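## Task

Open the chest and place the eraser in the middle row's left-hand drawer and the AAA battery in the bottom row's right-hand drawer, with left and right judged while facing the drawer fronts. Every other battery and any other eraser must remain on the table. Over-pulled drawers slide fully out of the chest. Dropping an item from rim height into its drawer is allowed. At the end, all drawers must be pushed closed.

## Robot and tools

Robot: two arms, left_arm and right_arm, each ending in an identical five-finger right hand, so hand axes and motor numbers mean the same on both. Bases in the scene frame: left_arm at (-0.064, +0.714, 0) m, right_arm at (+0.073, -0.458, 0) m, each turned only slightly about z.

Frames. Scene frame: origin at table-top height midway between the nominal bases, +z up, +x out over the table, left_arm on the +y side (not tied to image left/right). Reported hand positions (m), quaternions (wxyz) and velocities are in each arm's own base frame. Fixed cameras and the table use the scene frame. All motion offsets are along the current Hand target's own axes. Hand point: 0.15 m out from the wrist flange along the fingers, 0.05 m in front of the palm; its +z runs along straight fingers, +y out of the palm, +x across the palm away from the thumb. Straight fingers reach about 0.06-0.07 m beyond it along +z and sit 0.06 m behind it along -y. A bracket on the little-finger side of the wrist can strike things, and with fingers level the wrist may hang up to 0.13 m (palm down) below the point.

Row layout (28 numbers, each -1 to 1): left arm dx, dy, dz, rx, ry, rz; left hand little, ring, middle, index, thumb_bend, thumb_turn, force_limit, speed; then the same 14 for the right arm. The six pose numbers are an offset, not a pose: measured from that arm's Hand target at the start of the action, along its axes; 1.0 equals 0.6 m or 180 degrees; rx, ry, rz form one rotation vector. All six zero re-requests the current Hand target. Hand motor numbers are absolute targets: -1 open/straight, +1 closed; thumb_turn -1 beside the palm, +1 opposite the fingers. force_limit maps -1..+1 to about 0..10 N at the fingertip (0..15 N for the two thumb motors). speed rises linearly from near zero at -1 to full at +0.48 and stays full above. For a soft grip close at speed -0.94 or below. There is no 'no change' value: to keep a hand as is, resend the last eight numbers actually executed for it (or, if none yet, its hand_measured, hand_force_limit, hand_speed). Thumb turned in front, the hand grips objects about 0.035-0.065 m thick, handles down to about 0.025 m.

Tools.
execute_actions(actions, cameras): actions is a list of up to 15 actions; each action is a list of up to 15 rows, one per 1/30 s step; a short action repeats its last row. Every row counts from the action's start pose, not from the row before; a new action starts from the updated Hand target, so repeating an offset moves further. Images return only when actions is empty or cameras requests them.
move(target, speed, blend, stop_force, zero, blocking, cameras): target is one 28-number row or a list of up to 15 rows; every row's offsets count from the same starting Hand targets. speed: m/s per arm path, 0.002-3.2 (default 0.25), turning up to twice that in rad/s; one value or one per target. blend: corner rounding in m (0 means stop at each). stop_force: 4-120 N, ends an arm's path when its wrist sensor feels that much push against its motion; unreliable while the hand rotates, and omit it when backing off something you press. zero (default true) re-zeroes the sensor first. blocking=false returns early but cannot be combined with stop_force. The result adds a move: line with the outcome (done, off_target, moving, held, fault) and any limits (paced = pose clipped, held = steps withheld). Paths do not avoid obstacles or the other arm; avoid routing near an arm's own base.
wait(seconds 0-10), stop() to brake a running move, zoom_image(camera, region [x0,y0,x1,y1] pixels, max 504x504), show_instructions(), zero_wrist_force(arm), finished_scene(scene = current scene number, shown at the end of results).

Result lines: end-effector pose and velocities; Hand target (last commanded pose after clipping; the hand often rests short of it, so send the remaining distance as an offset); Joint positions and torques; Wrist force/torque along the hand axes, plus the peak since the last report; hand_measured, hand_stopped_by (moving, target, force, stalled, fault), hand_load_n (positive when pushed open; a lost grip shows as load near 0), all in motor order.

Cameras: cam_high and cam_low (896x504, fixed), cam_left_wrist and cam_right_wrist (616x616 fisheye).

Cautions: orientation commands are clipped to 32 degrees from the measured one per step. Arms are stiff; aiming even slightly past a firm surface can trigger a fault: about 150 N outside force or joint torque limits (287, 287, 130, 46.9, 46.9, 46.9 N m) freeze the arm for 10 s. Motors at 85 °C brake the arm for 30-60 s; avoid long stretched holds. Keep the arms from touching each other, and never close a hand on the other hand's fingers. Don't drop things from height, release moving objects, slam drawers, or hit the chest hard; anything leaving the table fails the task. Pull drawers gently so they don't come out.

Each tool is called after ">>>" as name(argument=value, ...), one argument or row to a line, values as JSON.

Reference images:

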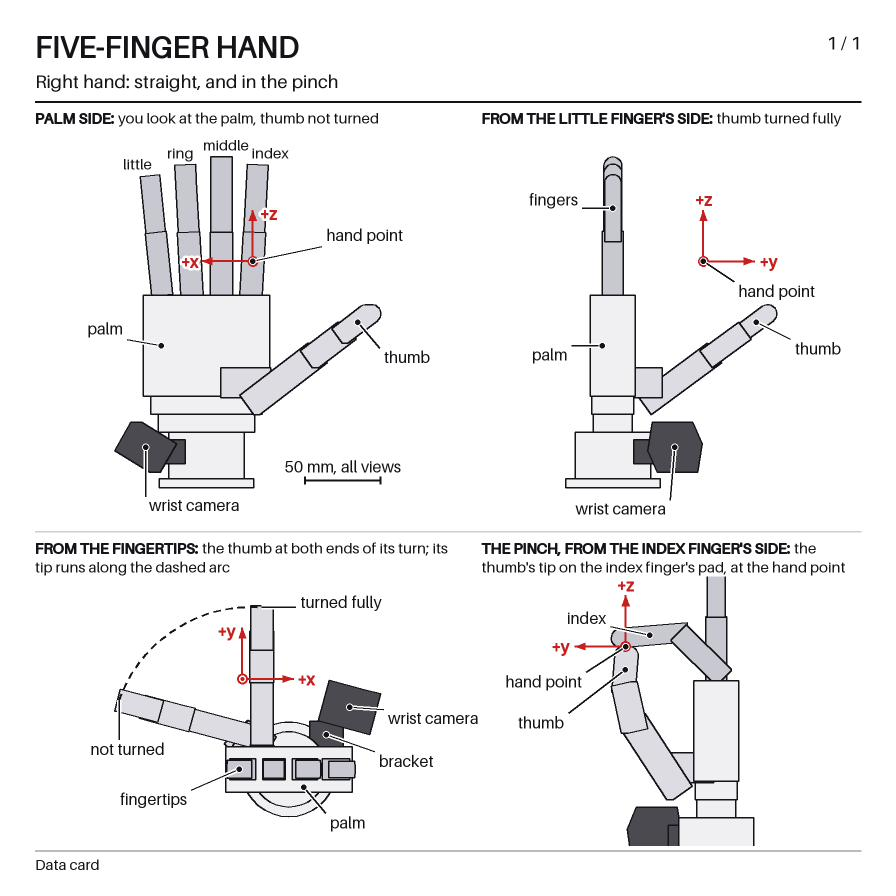

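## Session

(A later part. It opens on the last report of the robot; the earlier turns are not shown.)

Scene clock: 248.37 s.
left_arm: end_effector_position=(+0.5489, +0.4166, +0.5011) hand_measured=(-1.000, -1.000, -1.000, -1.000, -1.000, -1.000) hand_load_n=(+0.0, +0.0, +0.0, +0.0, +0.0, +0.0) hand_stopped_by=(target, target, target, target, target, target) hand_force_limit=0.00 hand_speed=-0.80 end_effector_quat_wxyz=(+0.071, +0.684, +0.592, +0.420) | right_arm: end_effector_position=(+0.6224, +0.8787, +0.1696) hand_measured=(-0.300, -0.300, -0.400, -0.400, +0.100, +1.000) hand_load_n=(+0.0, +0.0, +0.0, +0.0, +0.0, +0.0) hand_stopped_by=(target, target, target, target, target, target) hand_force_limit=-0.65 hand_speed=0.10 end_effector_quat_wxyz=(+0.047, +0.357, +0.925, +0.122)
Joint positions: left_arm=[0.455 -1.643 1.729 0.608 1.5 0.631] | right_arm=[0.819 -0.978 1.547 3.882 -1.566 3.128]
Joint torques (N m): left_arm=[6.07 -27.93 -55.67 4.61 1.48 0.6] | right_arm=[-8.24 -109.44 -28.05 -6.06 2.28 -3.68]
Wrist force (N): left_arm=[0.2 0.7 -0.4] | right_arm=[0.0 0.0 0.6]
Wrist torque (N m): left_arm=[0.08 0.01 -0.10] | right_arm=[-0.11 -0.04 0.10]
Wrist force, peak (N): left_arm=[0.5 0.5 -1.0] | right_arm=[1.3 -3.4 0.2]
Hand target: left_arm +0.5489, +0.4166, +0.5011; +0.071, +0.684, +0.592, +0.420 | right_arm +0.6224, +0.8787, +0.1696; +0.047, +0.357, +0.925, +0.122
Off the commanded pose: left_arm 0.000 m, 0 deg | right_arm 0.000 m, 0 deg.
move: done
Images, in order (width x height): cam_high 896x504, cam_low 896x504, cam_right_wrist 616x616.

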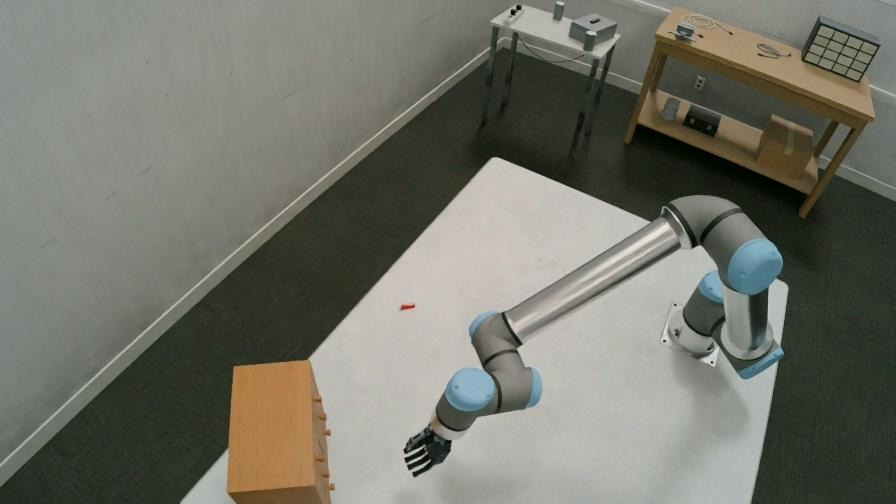

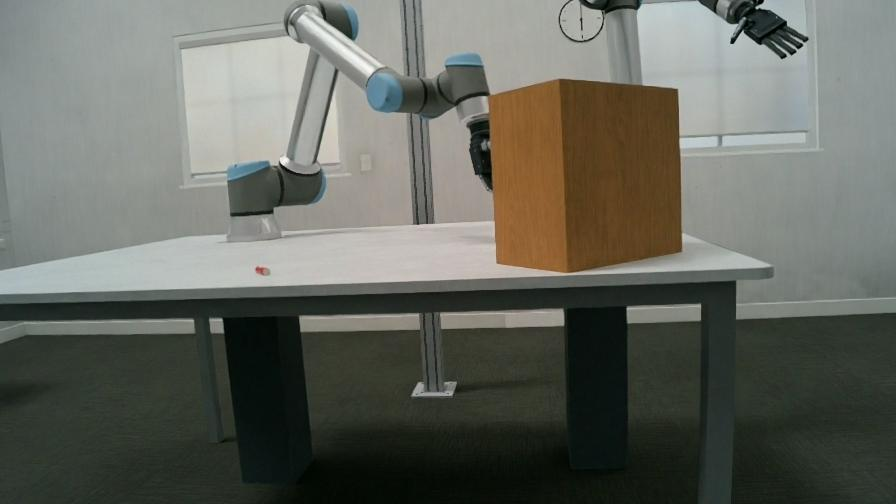

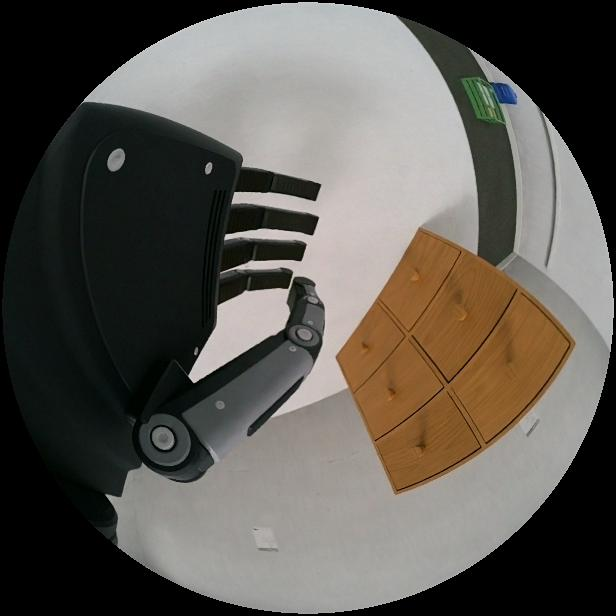

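>>> zoom_image(
  camera="cam_right_wrist",
  region=[370, 230, 530, 400],
)

>>> zoom_image(
  camera="cam_high",
  region=[290, 350, 350, 504],
)

Scaled by 2.965 from the camera's 616x616 image, which has a finer 880x880 frame.

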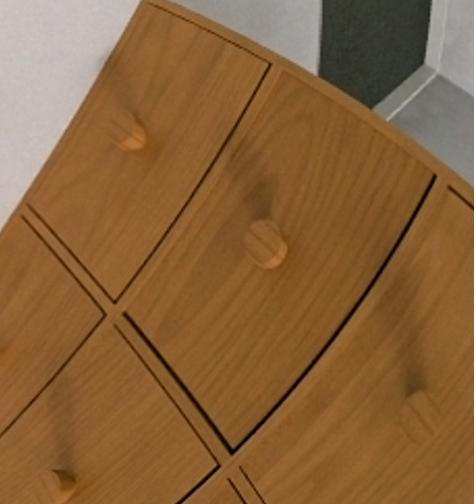

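Scaled by 3.273 from the camera's 896x504 image, which has a finer 1280x720 frame.

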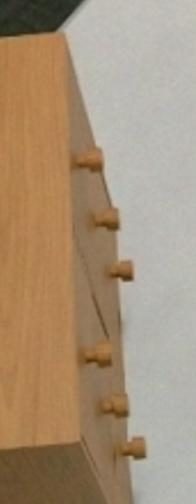

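>>> finished_scene(
  scene=2,
)

The scene is finished: the task was done.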